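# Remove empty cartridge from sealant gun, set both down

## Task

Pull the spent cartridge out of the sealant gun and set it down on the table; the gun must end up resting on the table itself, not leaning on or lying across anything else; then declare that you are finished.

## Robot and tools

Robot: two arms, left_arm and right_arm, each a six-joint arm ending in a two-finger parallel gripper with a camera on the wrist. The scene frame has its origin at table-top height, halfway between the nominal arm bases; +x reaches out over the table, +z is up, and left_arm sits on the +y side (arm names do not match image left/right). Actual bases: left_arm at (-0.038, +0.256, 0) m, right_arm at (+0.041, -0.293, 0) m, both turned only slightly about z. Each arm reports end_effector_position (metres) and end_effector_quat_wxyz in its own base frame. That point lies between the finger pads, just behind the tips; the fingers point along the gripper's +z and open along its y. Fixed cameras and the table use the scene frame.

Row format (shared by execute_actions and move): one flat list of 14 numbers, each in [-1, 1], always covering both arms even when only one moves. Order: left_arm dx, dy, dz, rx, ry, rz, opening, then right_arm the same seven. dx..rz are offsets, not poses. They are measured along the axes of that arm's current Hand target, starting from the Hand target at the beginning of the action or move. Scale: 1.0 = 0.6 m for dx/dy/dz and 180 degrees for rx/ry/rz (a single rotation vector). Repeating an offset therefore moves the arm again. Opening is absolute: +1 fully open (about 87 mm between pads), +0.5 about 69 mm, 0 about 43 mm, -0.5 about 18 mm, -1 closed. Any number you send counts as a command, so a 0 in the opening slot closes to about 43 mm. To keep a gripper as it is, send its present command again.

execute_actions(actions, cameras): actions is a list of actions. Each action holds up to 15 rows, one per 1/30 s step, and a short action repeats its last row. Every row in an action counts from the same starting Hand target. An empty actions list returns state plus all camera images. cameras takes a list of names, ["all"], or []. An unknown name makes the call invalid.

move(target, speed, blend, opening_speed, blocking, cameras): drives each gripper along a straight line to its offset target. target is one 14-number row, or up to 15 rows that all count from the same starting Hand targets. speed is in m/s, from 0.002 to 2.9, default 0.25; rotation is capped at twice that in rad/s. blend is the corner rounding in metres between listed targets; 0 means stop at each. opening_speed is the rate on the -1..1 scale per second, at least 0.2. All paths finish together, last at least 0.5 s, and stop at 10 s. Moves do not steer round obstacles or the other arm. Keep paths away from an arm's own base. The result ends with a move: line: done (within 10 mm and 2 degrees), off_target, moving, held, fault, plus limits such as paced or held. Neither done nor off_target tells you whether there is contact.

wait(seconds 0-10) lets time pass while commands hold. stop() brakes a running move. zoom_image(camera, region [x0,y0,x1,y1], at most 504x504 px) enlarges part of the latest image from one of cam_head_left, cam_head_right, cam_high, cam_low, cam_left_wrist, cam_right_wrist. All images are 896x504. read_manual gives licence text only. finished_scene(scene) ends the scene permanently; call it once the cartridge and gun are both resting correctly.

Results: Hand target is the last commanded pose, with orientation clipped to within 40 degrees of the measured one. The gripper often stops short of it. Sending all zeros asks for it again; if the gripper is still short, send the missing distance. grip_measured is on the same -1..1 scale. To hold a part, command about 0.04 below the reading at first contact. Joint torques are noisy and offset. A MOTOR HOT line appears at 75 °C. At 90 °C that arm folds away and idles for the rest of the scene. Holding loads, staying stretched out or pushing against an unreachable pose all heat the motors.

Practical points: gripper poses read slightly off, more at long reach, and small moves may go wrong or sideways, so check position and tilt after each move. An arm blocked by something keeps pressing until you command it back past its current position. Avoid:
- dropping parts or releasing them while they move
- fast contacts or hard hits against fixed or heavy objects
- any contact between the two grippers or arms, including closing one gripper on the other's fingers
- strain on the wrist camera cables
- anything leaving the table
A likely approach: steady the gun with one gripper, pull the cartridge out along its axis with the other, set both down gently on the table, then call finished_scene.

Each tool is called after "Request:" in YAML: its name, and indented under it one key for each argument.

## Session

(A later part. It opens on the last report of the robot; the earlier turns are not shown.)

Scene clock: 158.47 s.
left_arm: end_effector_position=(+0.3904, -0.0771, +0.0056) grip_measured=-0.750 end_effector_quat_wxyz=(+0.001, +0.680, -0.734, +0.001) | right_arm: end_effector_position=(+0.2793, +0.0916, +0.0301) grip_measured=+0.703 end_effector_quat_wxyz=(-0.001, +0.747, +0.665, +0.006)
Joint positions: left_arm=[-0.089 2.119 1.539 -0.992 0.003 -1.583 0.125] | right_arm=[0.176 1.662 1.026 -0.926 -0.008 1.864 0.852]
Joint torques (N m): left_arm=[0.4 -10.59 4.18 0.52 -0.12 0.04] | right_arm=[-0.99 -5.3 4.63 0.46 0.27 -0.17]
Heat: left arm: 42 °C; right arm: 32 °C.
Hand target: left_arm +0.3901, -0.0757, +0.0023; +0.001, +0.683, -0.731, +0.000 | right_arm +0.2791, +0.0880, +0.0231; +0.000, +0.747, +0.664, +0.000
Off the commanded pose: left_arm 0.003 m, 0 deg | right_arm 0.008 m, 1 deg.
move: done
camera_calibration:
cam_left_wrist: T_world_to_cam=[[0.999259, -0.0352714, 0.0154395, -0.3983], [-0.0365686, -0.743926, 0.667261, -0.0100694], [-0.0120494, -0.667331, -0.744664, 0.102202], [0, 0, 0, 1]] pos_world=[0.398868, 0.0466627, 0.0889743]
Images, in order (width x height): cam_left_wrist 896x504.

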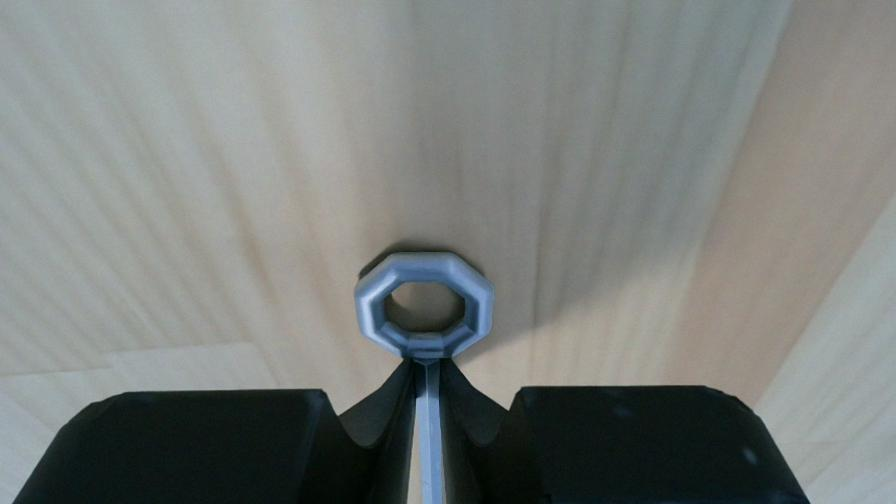

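Request:
move:
  target: [-0.06,0,0,0,0,0,-1,0,0,0,0,0,0,0.5]
  speed: 0.06
  cameras: ["cam_left_wrist","cam_right_wrist","cam_head_right","cam_low"]

Request:
zoom_image:
  camera: "cam_right_wrist"
  region: [380, 350, 580, 504]

Request:
zoom_image:
  camera: "cam_head_right"
  region: [430, 220, 640, 330]

Scene clock: 168.33 s.
left_arm: end_effector_position=(+0.3915, -0.0616, +0.0075) grip_measured=-0.750 end_effector_quat_wxyz=(+0.023, +0.683, -0.730, +0.022) | right_arm: end_effector_position=(+0.2847, +0.1006, +0.0310) grip_measured=+0.703 end_effector_quat_wxyz=(-0.014, +0.748, +0.663, +0.028)
Joint positions: left_arm=[-0.023 2.119 1.536 -0.989 0.063 -1.526 0.125] | right_arm=[0.176 1.668 1.026 -0.897 -0.053 1.868 0.852]
Joint torques (N m): left_arm=[2.67 -10.32 4.98 0.44 -0.76 0.32] | right_arm=[-0.98 -6 4.75 0.19 0.68 -0.22]
Heat: left arm: 43 °C; right arm: 32 °C.
Hand target: left_arm +0.3926, -0.0398, +0.0023; +0.001, +0.683, -0.731, +0.000 | right_arm +0.2791, +0.0880, +0.0231; +0.000, +0.747, +0.664, +0.000
Off the commanded pose: left_arm 0.022 m, 4 deg | right_arm 0.016 m, 4 deg.
move: off_target (left_arm, right_arm)
camera_calibration:
cam_left_wrist: T_world_to_cam=[[0.99957, -0.0251608, 0.0150274, -0.39838], [-0.0283757, -0.702678, 0.710942, -0.000885557], [-0.00732849, -0.711063, -0.70309, 0.109175], [0, 0, 0, 1]] pos_world=[0.398984, 0.0669846, 0.0833762]
cam_right_wrist: T_world_to_cam=[[-0.979656, 0.194016, -0.0513048, 0.27354], [0.0556411, 0.508215, 0.859431, -0.0849405], [0.192818, 0.839092, -0.508671, 0.0134991], [0, 0, 0, 1]] pos_world=[0.270098, -0.0212301, 0.093901]
Images, in order (width x height): cam_head_right 896x504, cam_low 896x504, cam_left_wrist 896x504, cam_right_wrist 896x504.

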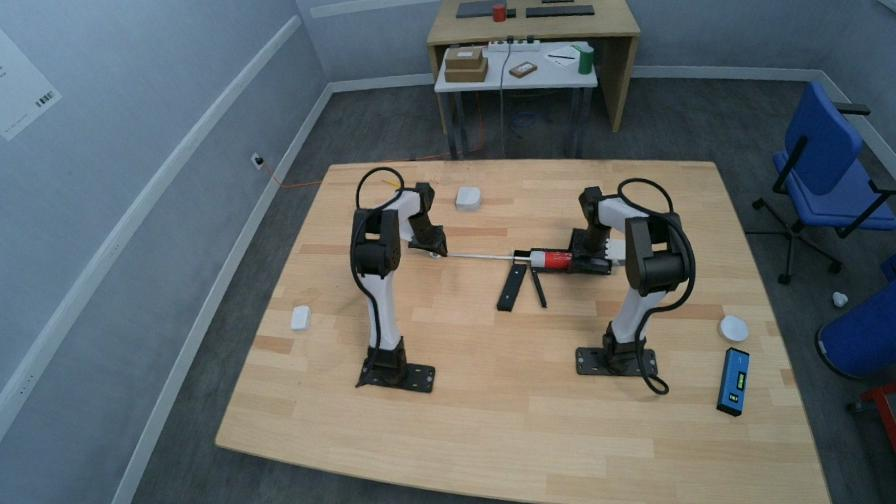

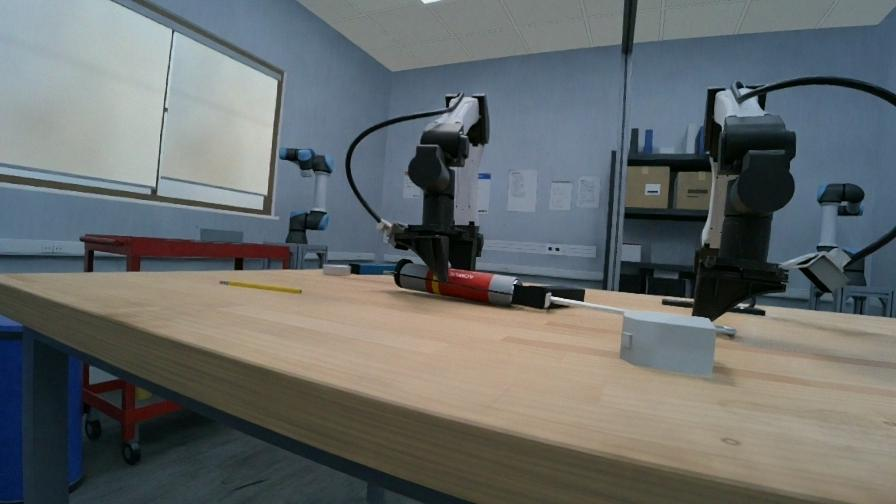

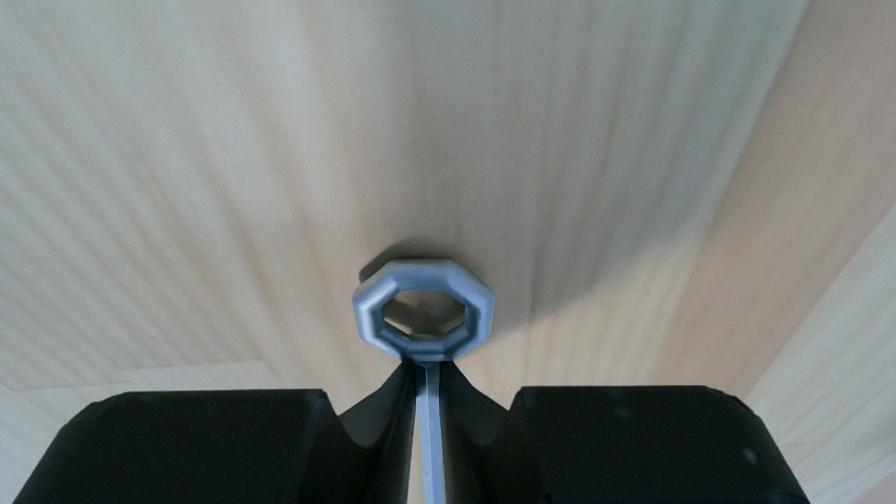

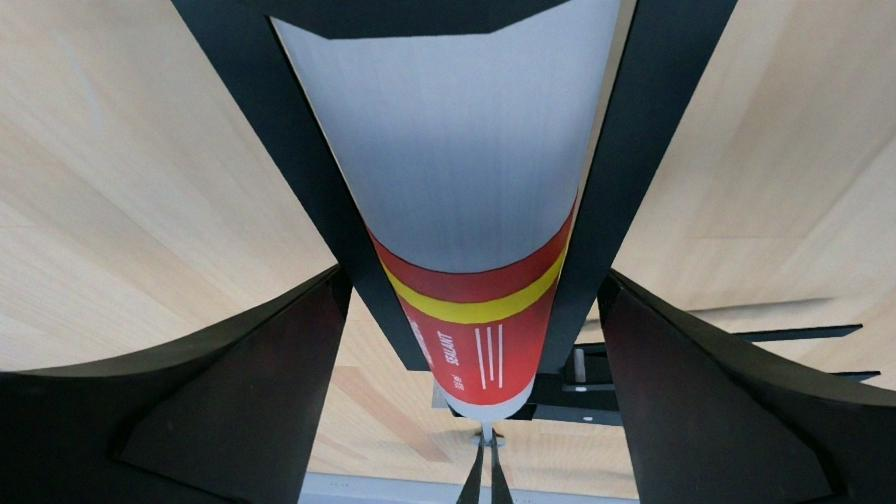

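Scaled by 2.520 from the camera's 896x504 image, which has a finer 1280x720 frame.

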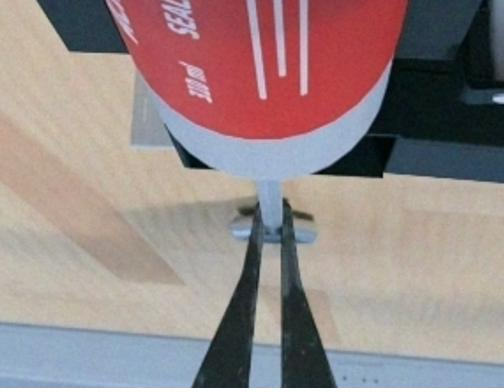

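Scaled by 2.400 from the camera's 896x504 image, which has a finer 1280x720 frame.

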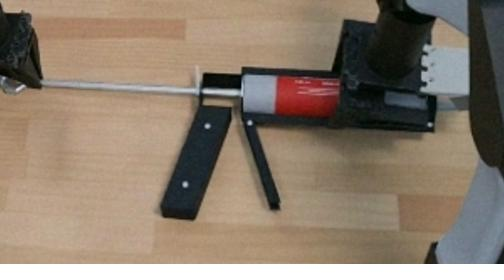

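Request:
execute_actions:
  actions: []
  cameras: ["cam_high","cam_low"]

Request:
zoom_image:
  camera: "cam_high"
  region: [430, 240, 530, 320]

Request:
zoom_image:
  camera: "cam_low"
  region: [470, 260, 600, 330]

Scene clock: 179.00 s.
left_arm: end_effector_position=(+0.3915, -0.0616, +0.0075) grip_measured=-0.750 end_effector_quat_wxyz=(+0.023, +0.683, -0.730, +0.022) | right_arm: end_effector_position=(+0.2847, +0.1006, +0.0310) grip_measured=+0.703 end_effector_quat_wxyz=(-0.014, +0.748, +0.663, +0.028)
Joint positions: left_arm=[-0.023 2.119 1.536 -0.989 0.063 -1.526 0.125] | right_arm=[0.176 1.668 1.026 -0.897 -0.053 1.868 0.852]
Joint velocities: within noise
Joint torques (N m): left_arm=[2.67 -10.33 4.94 0.44 -0.75 0.33] | right_arm=[-0.96 -6 4.75 0.19 0.68 -0.23]
Heat: left arm: 44 °C; right arm: 33 °C.
Hand target: left_arm +0.3926, -0.0398, +0.0023; +0.001, +0.683, -0.731, +0.000 | right_arm +0.2791, +0.0880, +0.0231; +0.000, +0.747, +0.664, +0.000
Tool commands: left_gripper/opening=-1.0 right_gripper/opening=+0.5
Off the commanded pose: left_arm 0.022 m, 4 deg | right_arm 0.016 m, 4 deg.
Images, in order (width x height): cam_high 896x504, cam_low 896x504.

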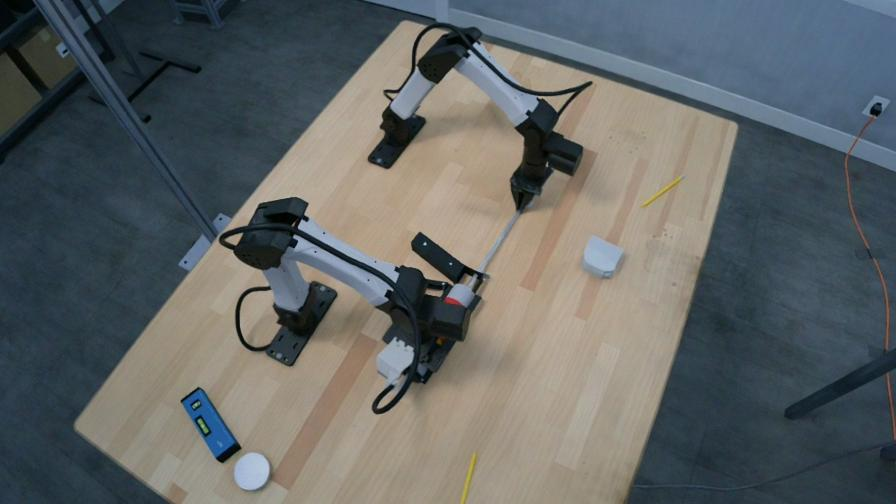

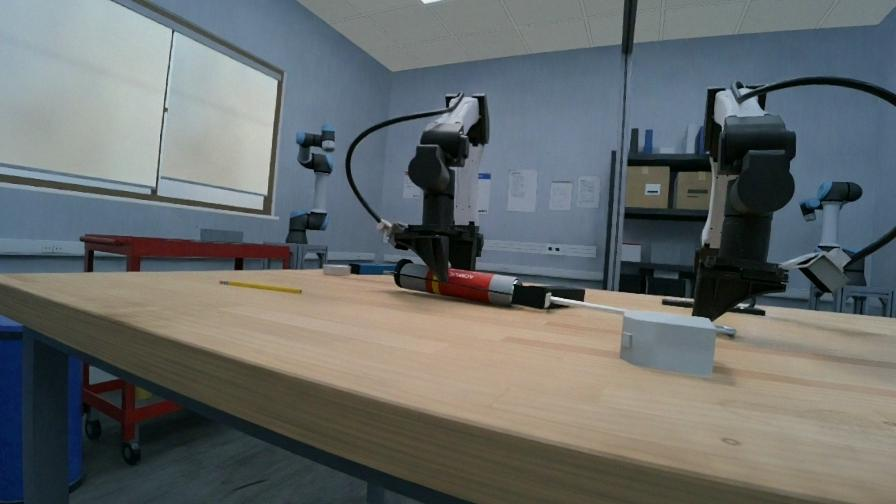

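Scaled by 5.040 from the camera's 896x504 image, which has a finer 1280x720 frame.

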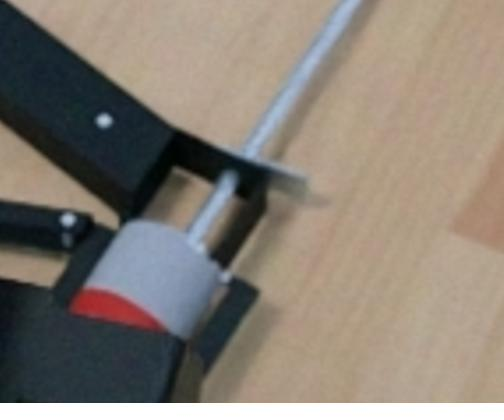

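Scaled by 3.877 from the camera's 896x504 image, which has a finer 1280x720 frame.

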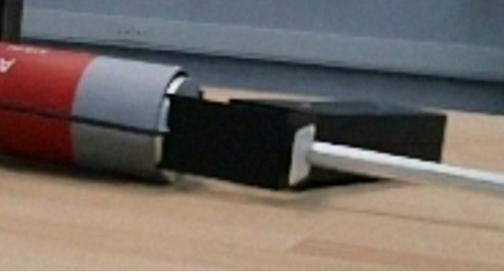

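Request:
move:
  target:
    - [0.033,0,0,0,0,0,-1,0,0,0,0,0,0,0.98]
    - [0.033,0,0,0,0,0,-1,0,0,-0.217,0,0,0,0.98]
    - [0.033,0,0,0,0,0,-1,0.3975,0.027,-0.162,0,0,-0.233,-1]
  speed: 0.2
  cameras: ["all"]

Request:
zoom_image:
  camera: "cam_high"
  region: [370, 180, 550, 410]

Scene clock: 212.13 s.
left_arm: end_effector_position=(+0.3923, -0.0541, +0.0050) grip_measured=-0.750 end_effector_quat_wxyz=(+0.004, +0.685, -0.728, +0.003) | right_arm: end_effector_position=(+0.3219, +0.3228, +0.1243) grip_measured=-1.000 end_effector_quat_wxyz=(+0.000, +0.467, +0.884, +0.013)
Joint positions: left_arm=[-0.027 2.119 1.536 -0.988 0.01 -1.538 0.125] | right_arm=[0.692 2.325 2.355 -1.576 -0.01 1.664 0]
Joint torques (N m): left_arm=[-1.46 -10.61 4.46 0.49 -0.19 0] | right_arm=[-0.31 -10.76 7.82 0.21 0.27 -0.24]
Heat: left arm: 46 °C; right arm: 34 °C.
Hand target: left_arm +0.3913, -0.0596, +0.0023; +0.001, +0.683, -0.731, +0.000 | right_arm +0.3233, +0.3231, +0.1202; +0.000, +0.460, +0.888, +0.000
Off the commanded pose: left_arm 0.006 m, 1 deg | right_arm 0.004 m, 2 deg.
joint sent to its limit (right arm) — joint 4 (wrist pitch), lower limit. The joint targets still meet the commanded pose.
move: done
camera_calibration:
cam_left_wrist: T_world_to_cam=[[0.99969, -0.0191683, 0.0159075, -0.398615], [-0.0248842, -0.739819, 0.672346, 0.00307191], [-0.00111906, -0.672533, -0.740066, 0.11257], [0, 0, 0, 1]] pos_world=[0.398694, 0.0703392, 0.0875852]
cam_right_wrist: T_world_to_cam=[[-0.863064, -0.501124, -0.0632062, 0.459941], [-0.321682, 0.448867, 0.83369, -0.136385], [-0.389411, 0.73986, -0.548604, 0.0917464], [0, 0, 0, 1]] pos_world=[0.388813, 0.223827, 0.193106]

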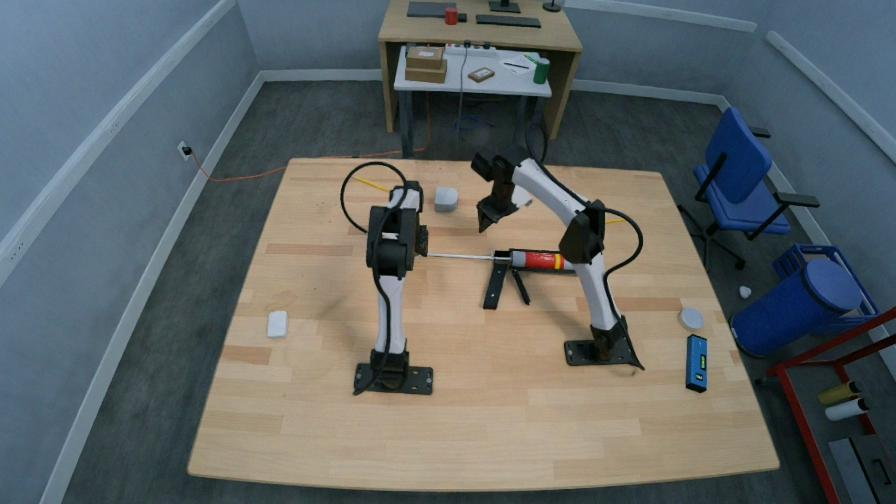

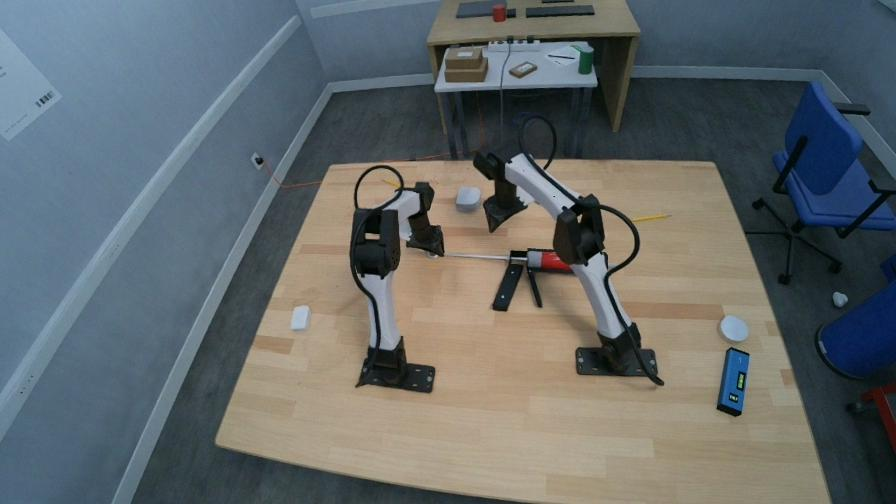

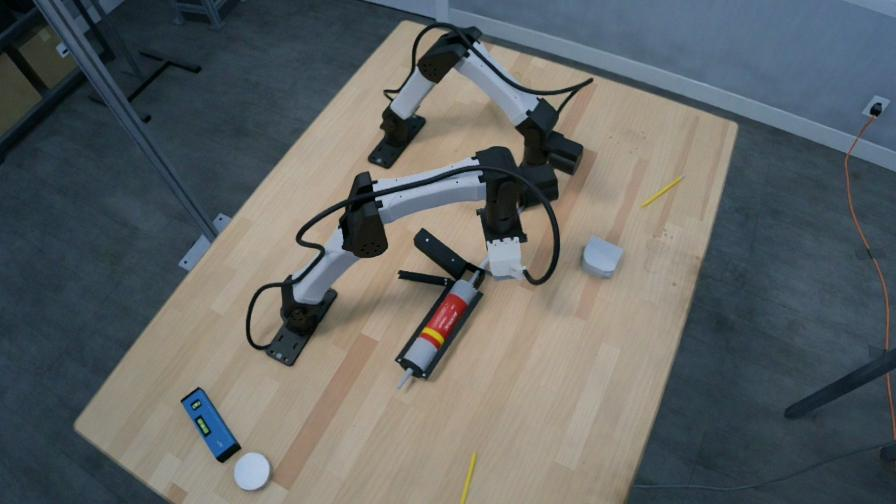

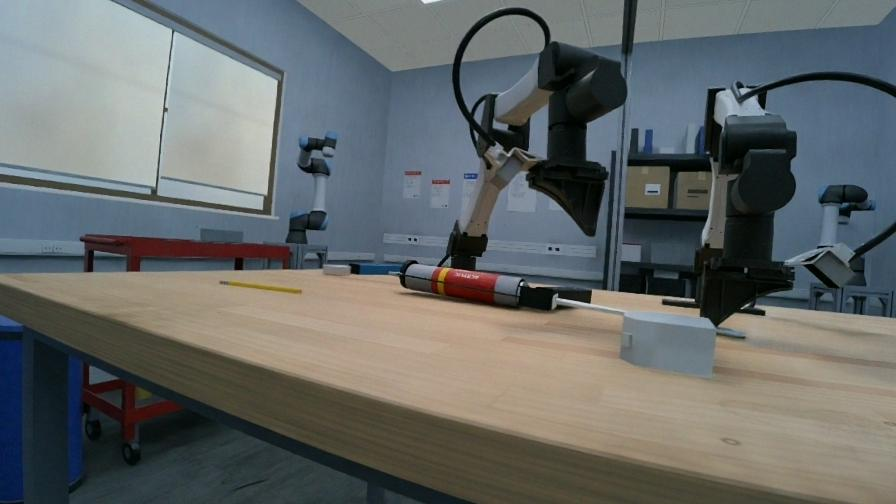

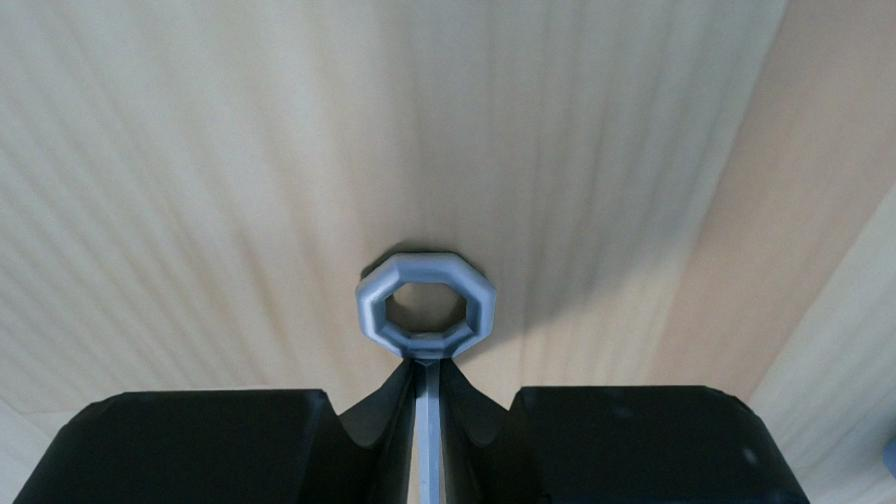

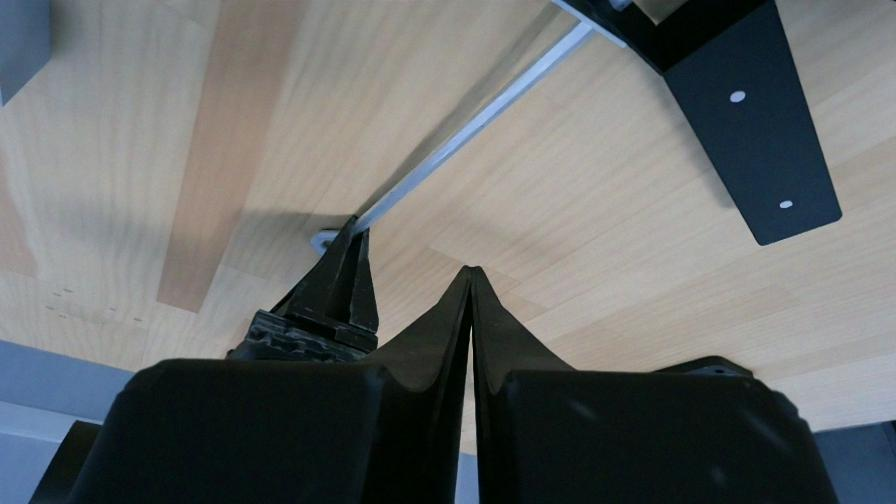

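Scaled by 2.191 from the camera's 896x504 image, which has a finer 1280x720 frame.

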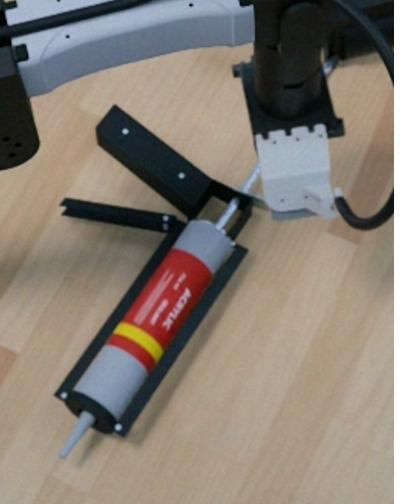

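Request:
move:
  target: [0,0,0,0,0,0,-1,-0.001,0.002,0.164,0,0,0,-1]
  speed: 0.12
  cameras: ["cam_right_wrist","cam_low"]

Request:
zoom_image:
  camera: "cam_low"
  region: [480, 230, 650, 350]

Scene clock: 226.10 s.
left_arm: end_effector_position=(+0.3923, -0.0541, +0.0050) grip_measured=-0.750 end_effector_quat_wxyz=(+0.004, +0.685, -0.728, +0.003) | right_arm: end_effector_position=(+0.3251, +0.3255, +0.0302) grip_measured=-1.000 end_effector_quat_wxyz=(-0.002, +0.466, +0.885, +0.007)
Joint positions: left_arm=[-0.027 2.119 1.536 -0.988 0.01 -1.538 0.125] | right_arm=[0.692 2.325 1.979 -1.214 -0.01 1.661 0]
Joint torques (N m): left_arm=[-1.47 -10.59 4.46 0.49 -0.19 0] | right_arm=[-0.39 -12.18 4.82 0.42 0.29 -0.24]
Heat: left arm: 47 °C; right arm: 37 °C.
Hand target: left_arm +0.3913, -0.0596, +0.0023; +0.001, +0.683, -0.731, +0.000 | right_arm +0.3246, +0.3232, +0.0218; +0.000, +0.460, +0.888, +0.000
Off the commanded pose: left_arm 0.006 m, 1 deg | right_arm 0.009 m, 1 deg.
move: done
camera_calibration:
cam_right_wrist: T_world_to_cam=[[-0.862292, -0.503965, -0.049711, 0.458412], [-0.314141, 0.455327, 0.833062, -0.0626186], [-0.3972, 0.733959, -0.550941, 0.0439245], [0, 0, 0, 1]] pos_world=[0.39306, 0.227297, 0.0991531]
Images, in order (width x height): cam_low 896x504, cam_right_wrist 896x504.

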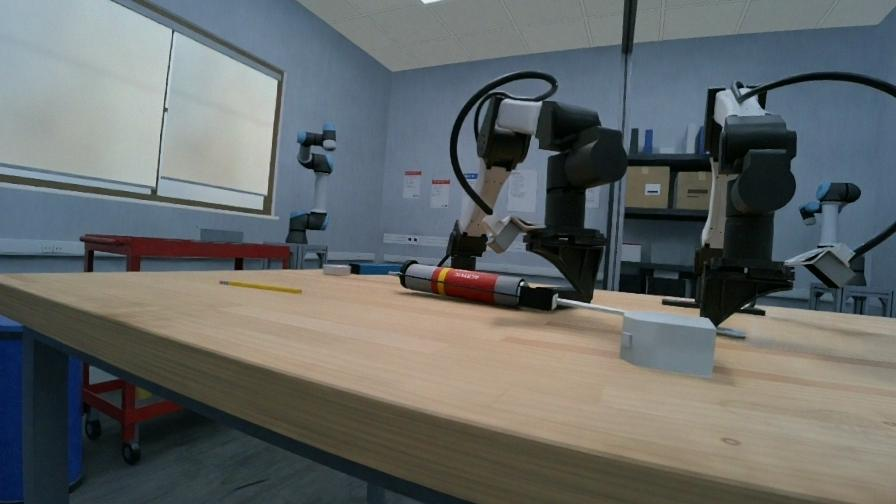

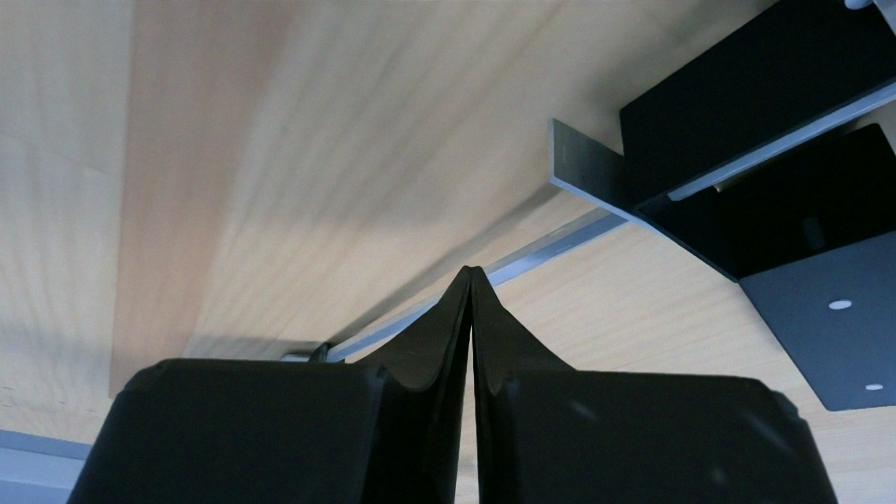

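Scaled by 2.965 from the camera's 896x504 image, which has a finer 1280x720 frame.

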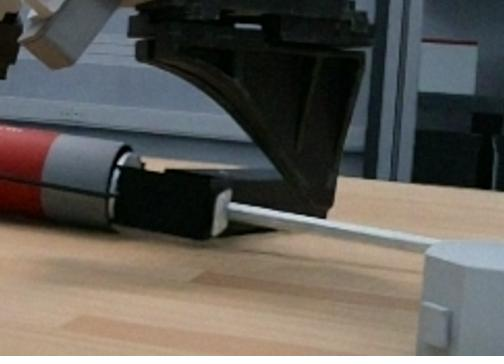

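Request:
move:
  target:
    - [0,0,0,0,0,0,-1,-0.006,0.009,0.003,0,0,0,-1]
    - [0,0,0,0,0,0,-1,-0.058,-0.028,0.003,0,0,0,-1]
    - [0,0,0,0,0,0,-1,-0.088,-0.051,0.003,0,0,0,-1]
  speed: 0.05
  cameras: ["cam_right_wrist","cam_low","cam_high"]

Request:
zoom_image:
  camera: "cam_low"
  region: [480, 230, 650, 350]

Scene clock: 250.43 s.
left_arm: end_effector_position=(+0.3925, -0.0608, +0.0053) grip_measured=-0.751 end_effector_quat_wxyz=(+0.005, +0.681, -0.732, +0.008) | right_arm: end_effector_position=(+0.3337, +0.2719, +0.0094) grip_measured=-1.000 end_effector_quat_wxyz=(-0.006, +0.466, +0.885, +0.004)
Joint positions: left_arm=[-0.041 2.119 1.536 -0.984 0.018 -1.54 0.125] | right_arm=[0.581 2.241 1.752 -1.079 -0.014 1.55 0]
Joint torques (N m): left_arm=[-0.23 -10.59 4.49 0.45 -0.27 0.02] | right_arm=[-0.98 -16.25 4.25 0.07 0.33 -0.33]
Heat: left arm: 48 °C; right arm: 43 °C.
Hand target: left_arm +0.3913, -0.0595, +0.0023; +0.001, +0.683, -0.731, +0.000 | right_arm +0.3300, +0.2625, +0.0201; +0.000, +0.460, +0.888, +0.000
Off the commanded pose: left_arm 0.003 m, 1 deg | right_arm 0.015 m, 1 deg.
move: off_target (right_arm)
camera_calibration:
cam_right_wrist: T_world_to_cam=[[-0.862645, -0.504044, -0.0422153, 0.437736], [-0.30746, 0.456264, 0.83504, -0.0206972], [-0.401636, 0.733323, -0.548568, 0.0768957], [0, 0, 0, 1]] pos_world=[0.402132, 0.173693, 0.0779446]
Images, in order (width x height): cam_high 896x504, cam_low 896x504, cam_right_wrist 896x504.

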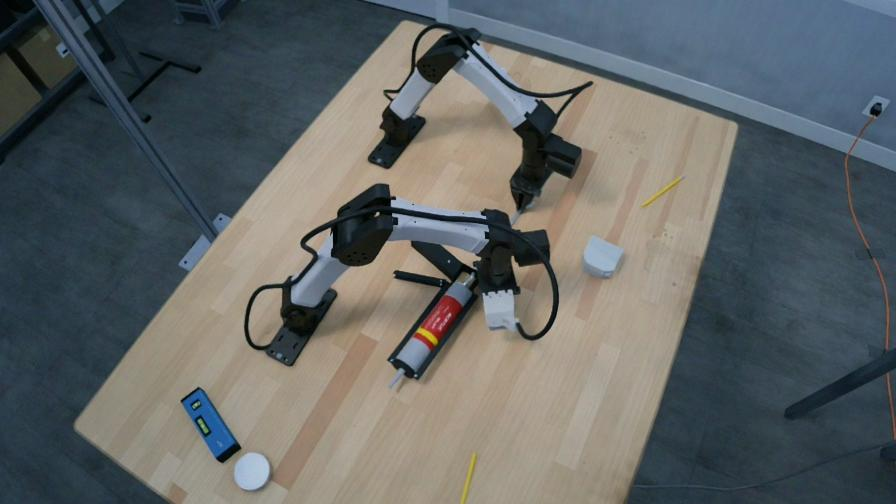

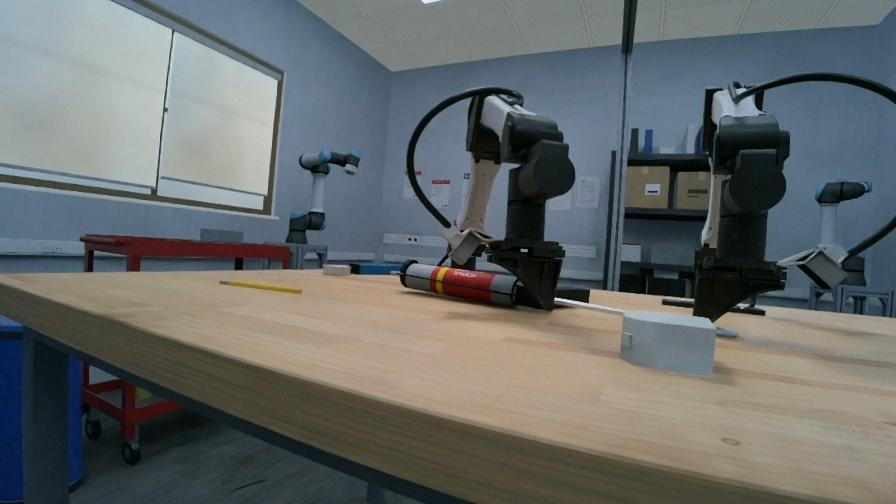

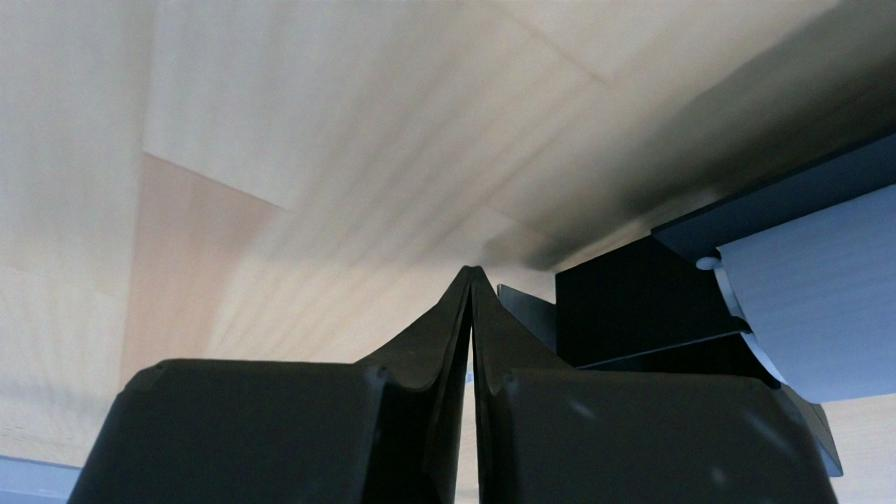

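Scaled by 2.965 from the camera's 896x504 image, which has a finer 1280x720 frame.

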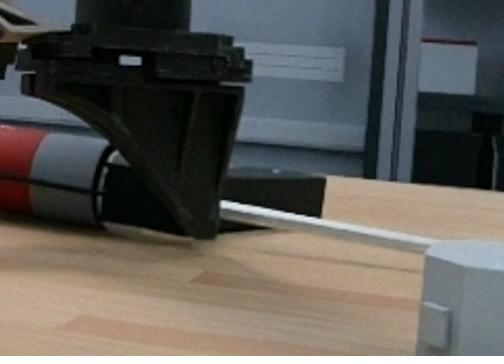

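Request:
move:
  target: [-0.1,0,0,0,0,0,-1,-0.015,-0.01,-0.005,0,0,0,-1]
  speed: 0.05
  cameras: ["cam_right_wrist","cam_low","cam_high","cam_head_right"]

Request:
zoom_image:
  camera: "cam_high"
  region: [380, 160, 580, 390]

Scene clock: 259.03 s.
left_arm: end_effector_position=(+0.3896, -0.0123, +0.0056) grip_measured=-0.751 end_effector_quat_wxyz=(+0.014, +0.680, -0.733, +0.014) | right_arm: end_effector_position=(+0.3330, +0.2607, +0.0126) grip_measured=-1.000 end_effector_quat_wxyz=(-0.006, +0.464, +0.886, +0.003)
Joint positions: left_arm=[0.092 2.121 1.536 -0.992 0.039 -1.403 0.125] | right_arm=[0.56 2.215 1.723 -1.08 -0.014 1.526 0]
Joint torques (N m): left_arm=[1.42 -8.94 7.05 0.4 -0.5 0.15] | right_arm=[-1.09 -15.98 4.29 0.1 0.32 -0.31]
Heat: left arm: 48 °C; right arm: 47 °C.
Hand target: left_arm +0.3953, +0.0003, +0.0023; +0.001, +0.683, -0.731, +0.000 | right_arm +0.3303, +0.2517, +0.0231; +0.000, +0.460, +0.888, +0.000
Off the commanded pose: left_arm 0.014 m, 2 deg | right_arm 0.014 m, 1 deg.
move: off_target (left_arm, right_arm)
camera_calibration:
cam_right_wrist: T_world_to_cam=[[-0.861212, -0.506764, -0.0387922, 0.431871], [-0.306591, 0.457121, 0.834891, -0.0191035], [-0.40536, 0.730911, -0.549047, 0.0883881], [0, 0, 0, 1]] pos_world=[0.401905, 0.162986, 0.0812318]
Images, in order (width x height): cam_head_right 896x504, cam_high 896x504, cam_low 896x504, cam_right_wrist 896x504.

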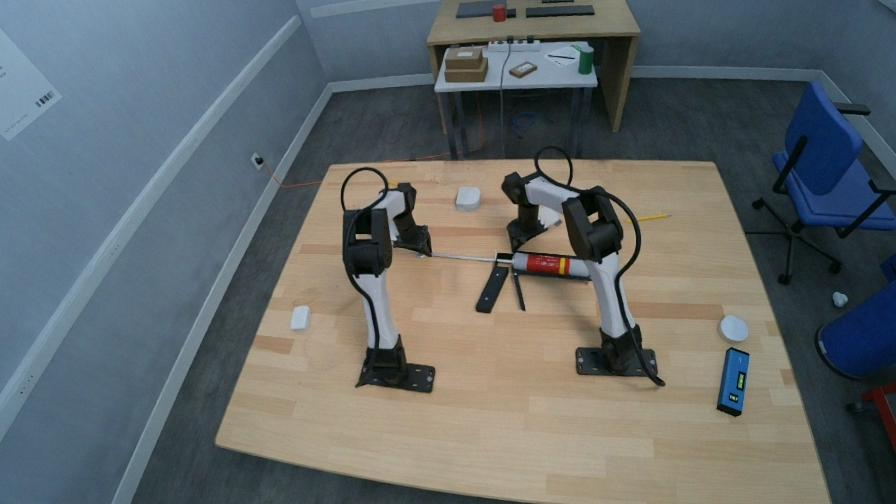

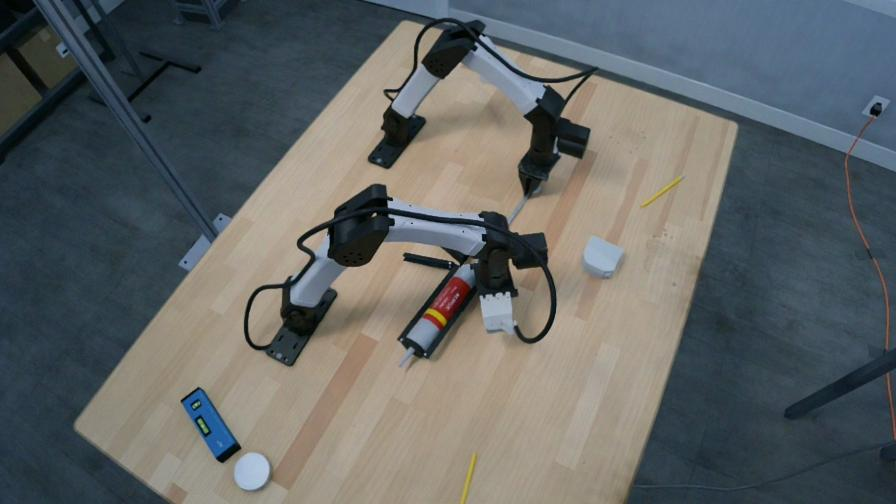

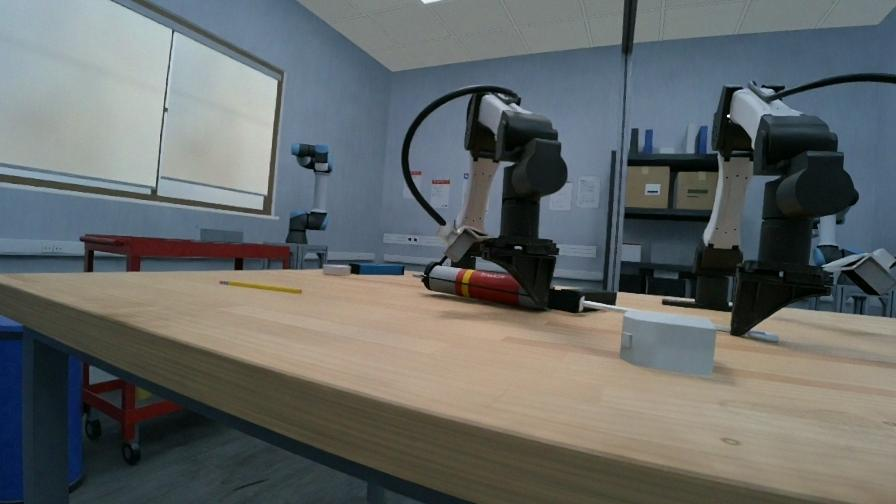

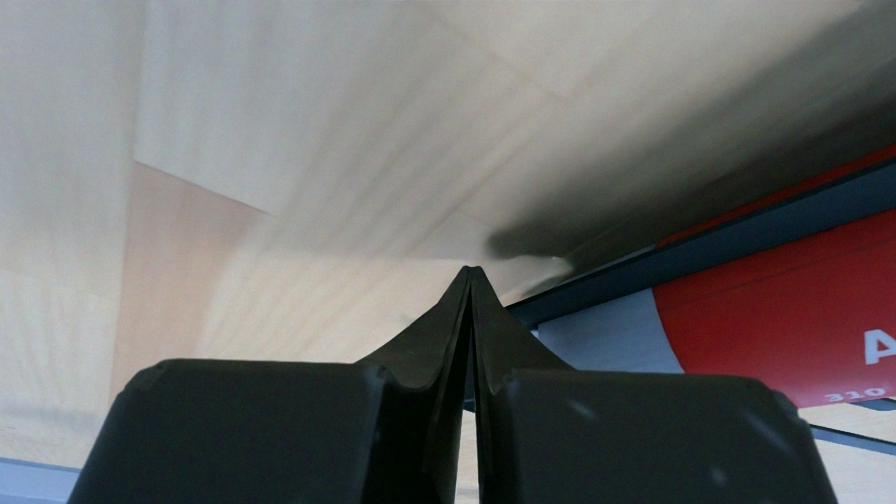

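Scaled by 2.191 from the camera's 896x504 image, which has a finer 1280x720 frame.

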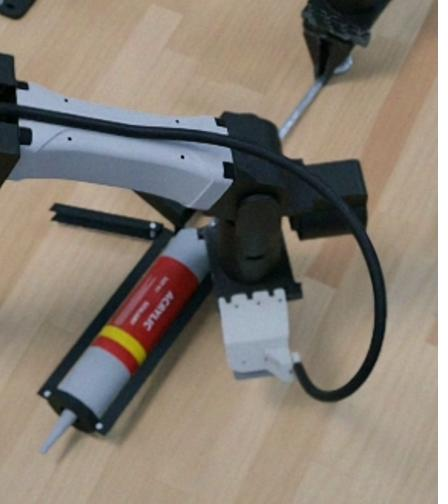

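Request:
move:
  target:
    - [0.02,0,0,0,0,0,0,-0.019,0.027,0,0,0,0,-1]
    - [0.02,0,-0.197,0,0,0,0,-0.019,0.027,-0.28,0,0,0,-1]
    - [0.285,0.005,-0.197,0,0,0,0,-0.243,-0.233,-0.28,0,0,0.233,0.98]
  speed: 0.2
  cameras: ["all"]

Scene clock: 277.87 s.
left_arm: end_effector_position=(+0.3766, -0.1710, +0.1184) grip_measured=+0.000 end_effector_quat_wxyz=(+0.006, +0.677, -0.736, +0.001) | right_arm: end_effector_position=(+0.3065, +0.0551, +0.1871) grip_measured=+0.971 end_effector_quat_wxyz=(-0.004, +0.741, +0.671, +0.003)
Joint positions: left_arm=[-0.323 2.092 1.951 -1.434 0.013 -1.811 0.5] | right_arm=[0.04 1.716 1.722 -1.577 -0.009 1.709 0.985]
Joint torques (N m): left_arm=[0.23 -9.73 7.28 0.23 -0.21 -0.04] | right_arm=[-0.7 -10.02 4.57 0.17 0.28 0.07]
Heat: left arm: 46 °C; right arm: 49 °C.
Hand target: left_arm +0.3807, -0.1700, +0.1207; +0.001, +0.683, -0.731, +0.000 | right_arm +0.3002, +0.0519, +0.1912; +0.000, +0.747, +0.664, +0.000
Off the commanded pose: left_arm 0.005 m, 1 deg | right_arm 0.008 m, 1 deg.
joint sent to its limit (right arm) — joint 4 (wrist pitch), lower limit. The joint targets still meet the commanded pose.
move: done
camera_calibration:
cam_left_wrist: T_world_to_cam=[[0.999105, -0.0412714, 0.00925856, -0.389803], [-0.0367446, -0.738483, 0.67327, -0.155498], [-0.0209495, -0.673008, -0.739339, 0.125108], [0, 0, 0, 1]] pos_world=[0.386362, -0.0467221, 0.200798]
cam_right_wrist: T_world_to_cam=[[-0.984538, 0.170831, -0.0387528, 0.312187], [0.0628115, 0.550796, 0.832273, -0.196675], [0.163523, 0.81697, -0.553009, 0.145429], [0, 0, 0, 1]] pos_world=[0.295933, -0.0638147, 0.256209]

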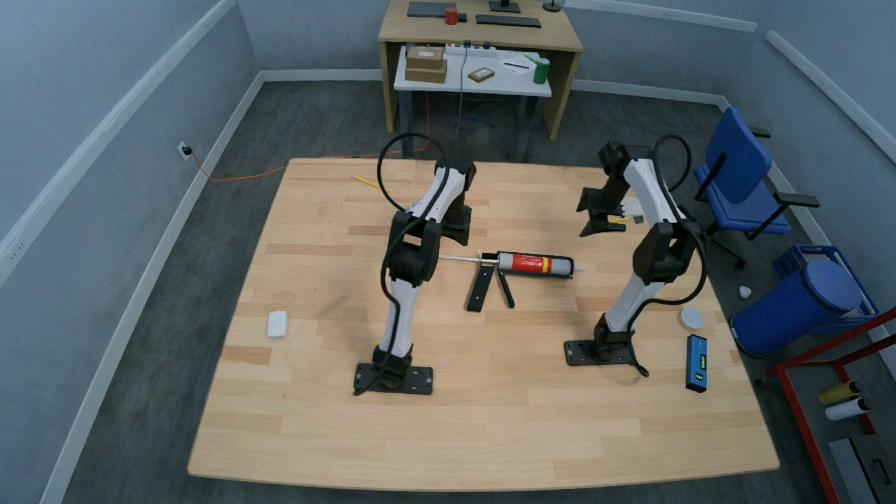

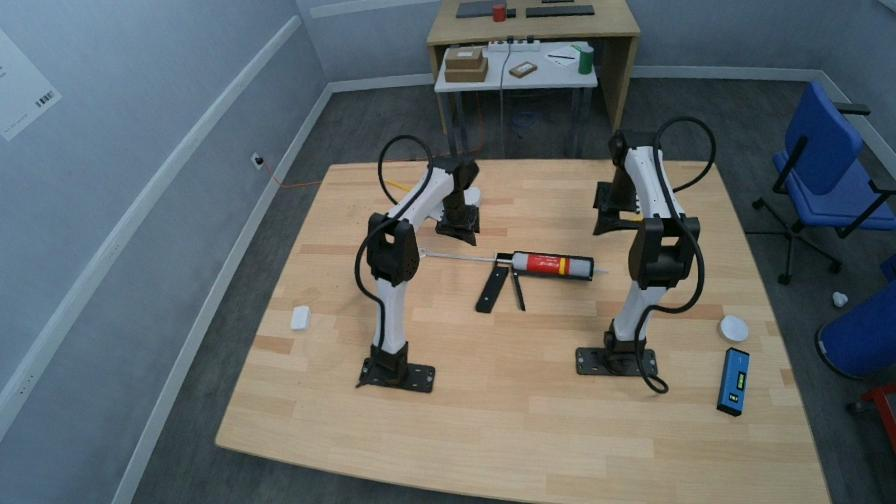

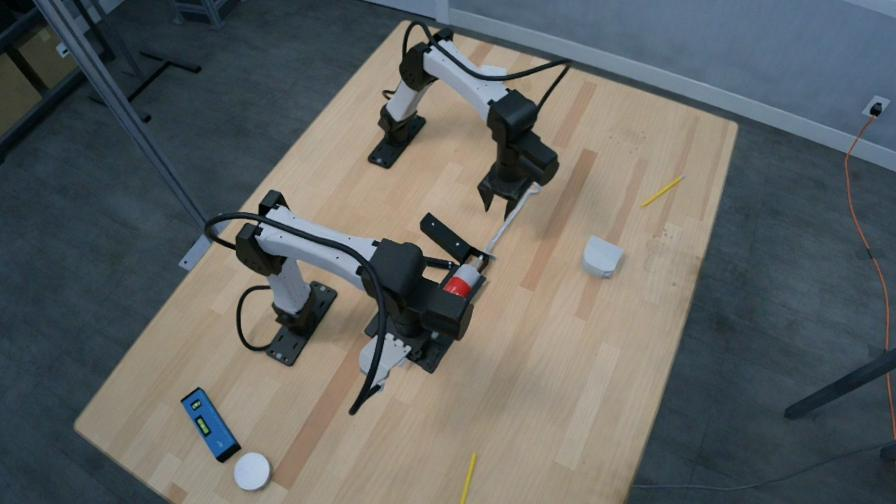

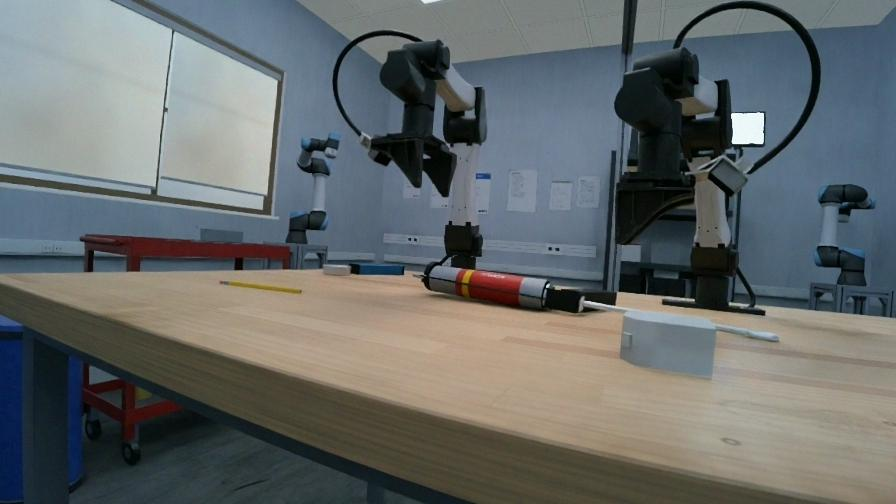

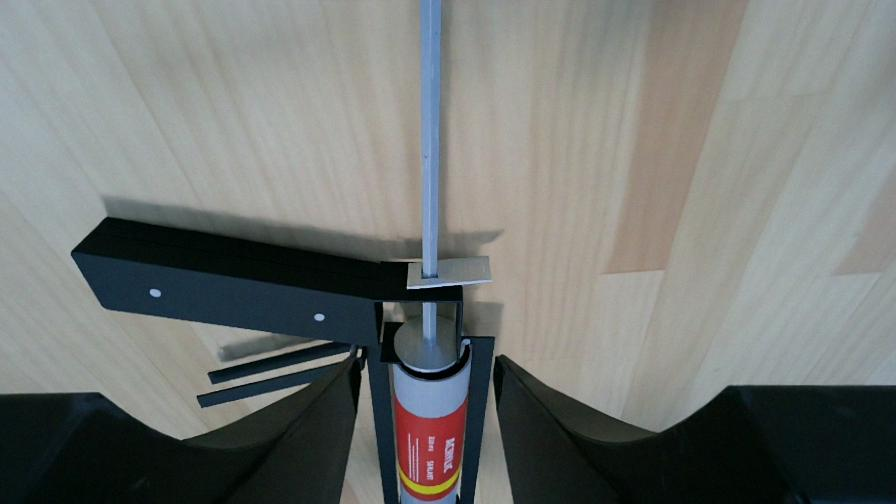

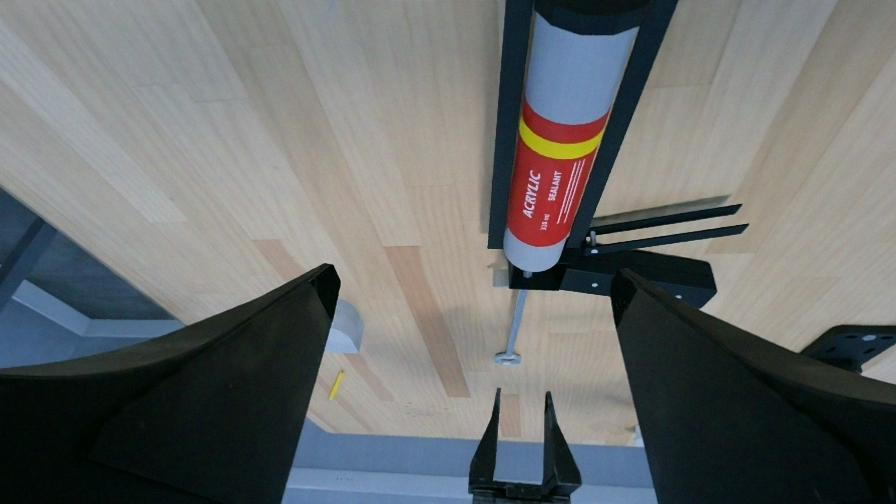

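Request:
zoom_image:
  camera: "cam_left_wrist"
  region: [340, 230, 520, 410]

Request:
zoom_image:
  camera: "cam_right_wrist"
  region: [460, 0, 700, 120]

Scaled by 2.800 from the camera's 896x504 image, which has a finer 1280x720 frame.

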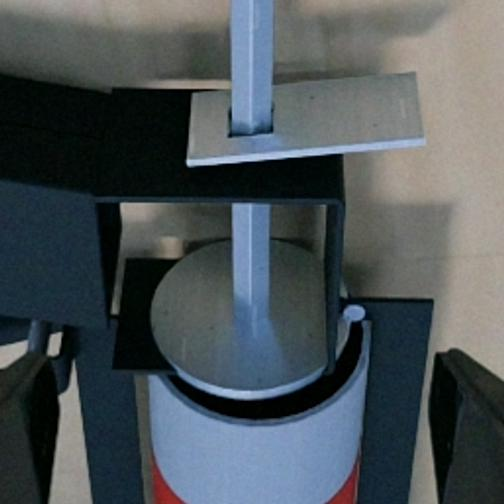

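Scaled by 2.100 from the camera's 896x504 image, which has a finer 1280x720 frame.

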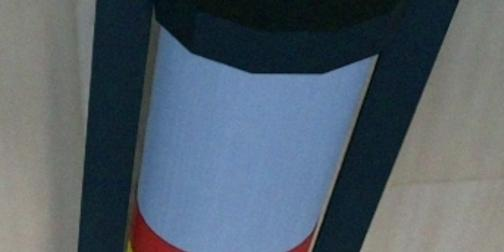

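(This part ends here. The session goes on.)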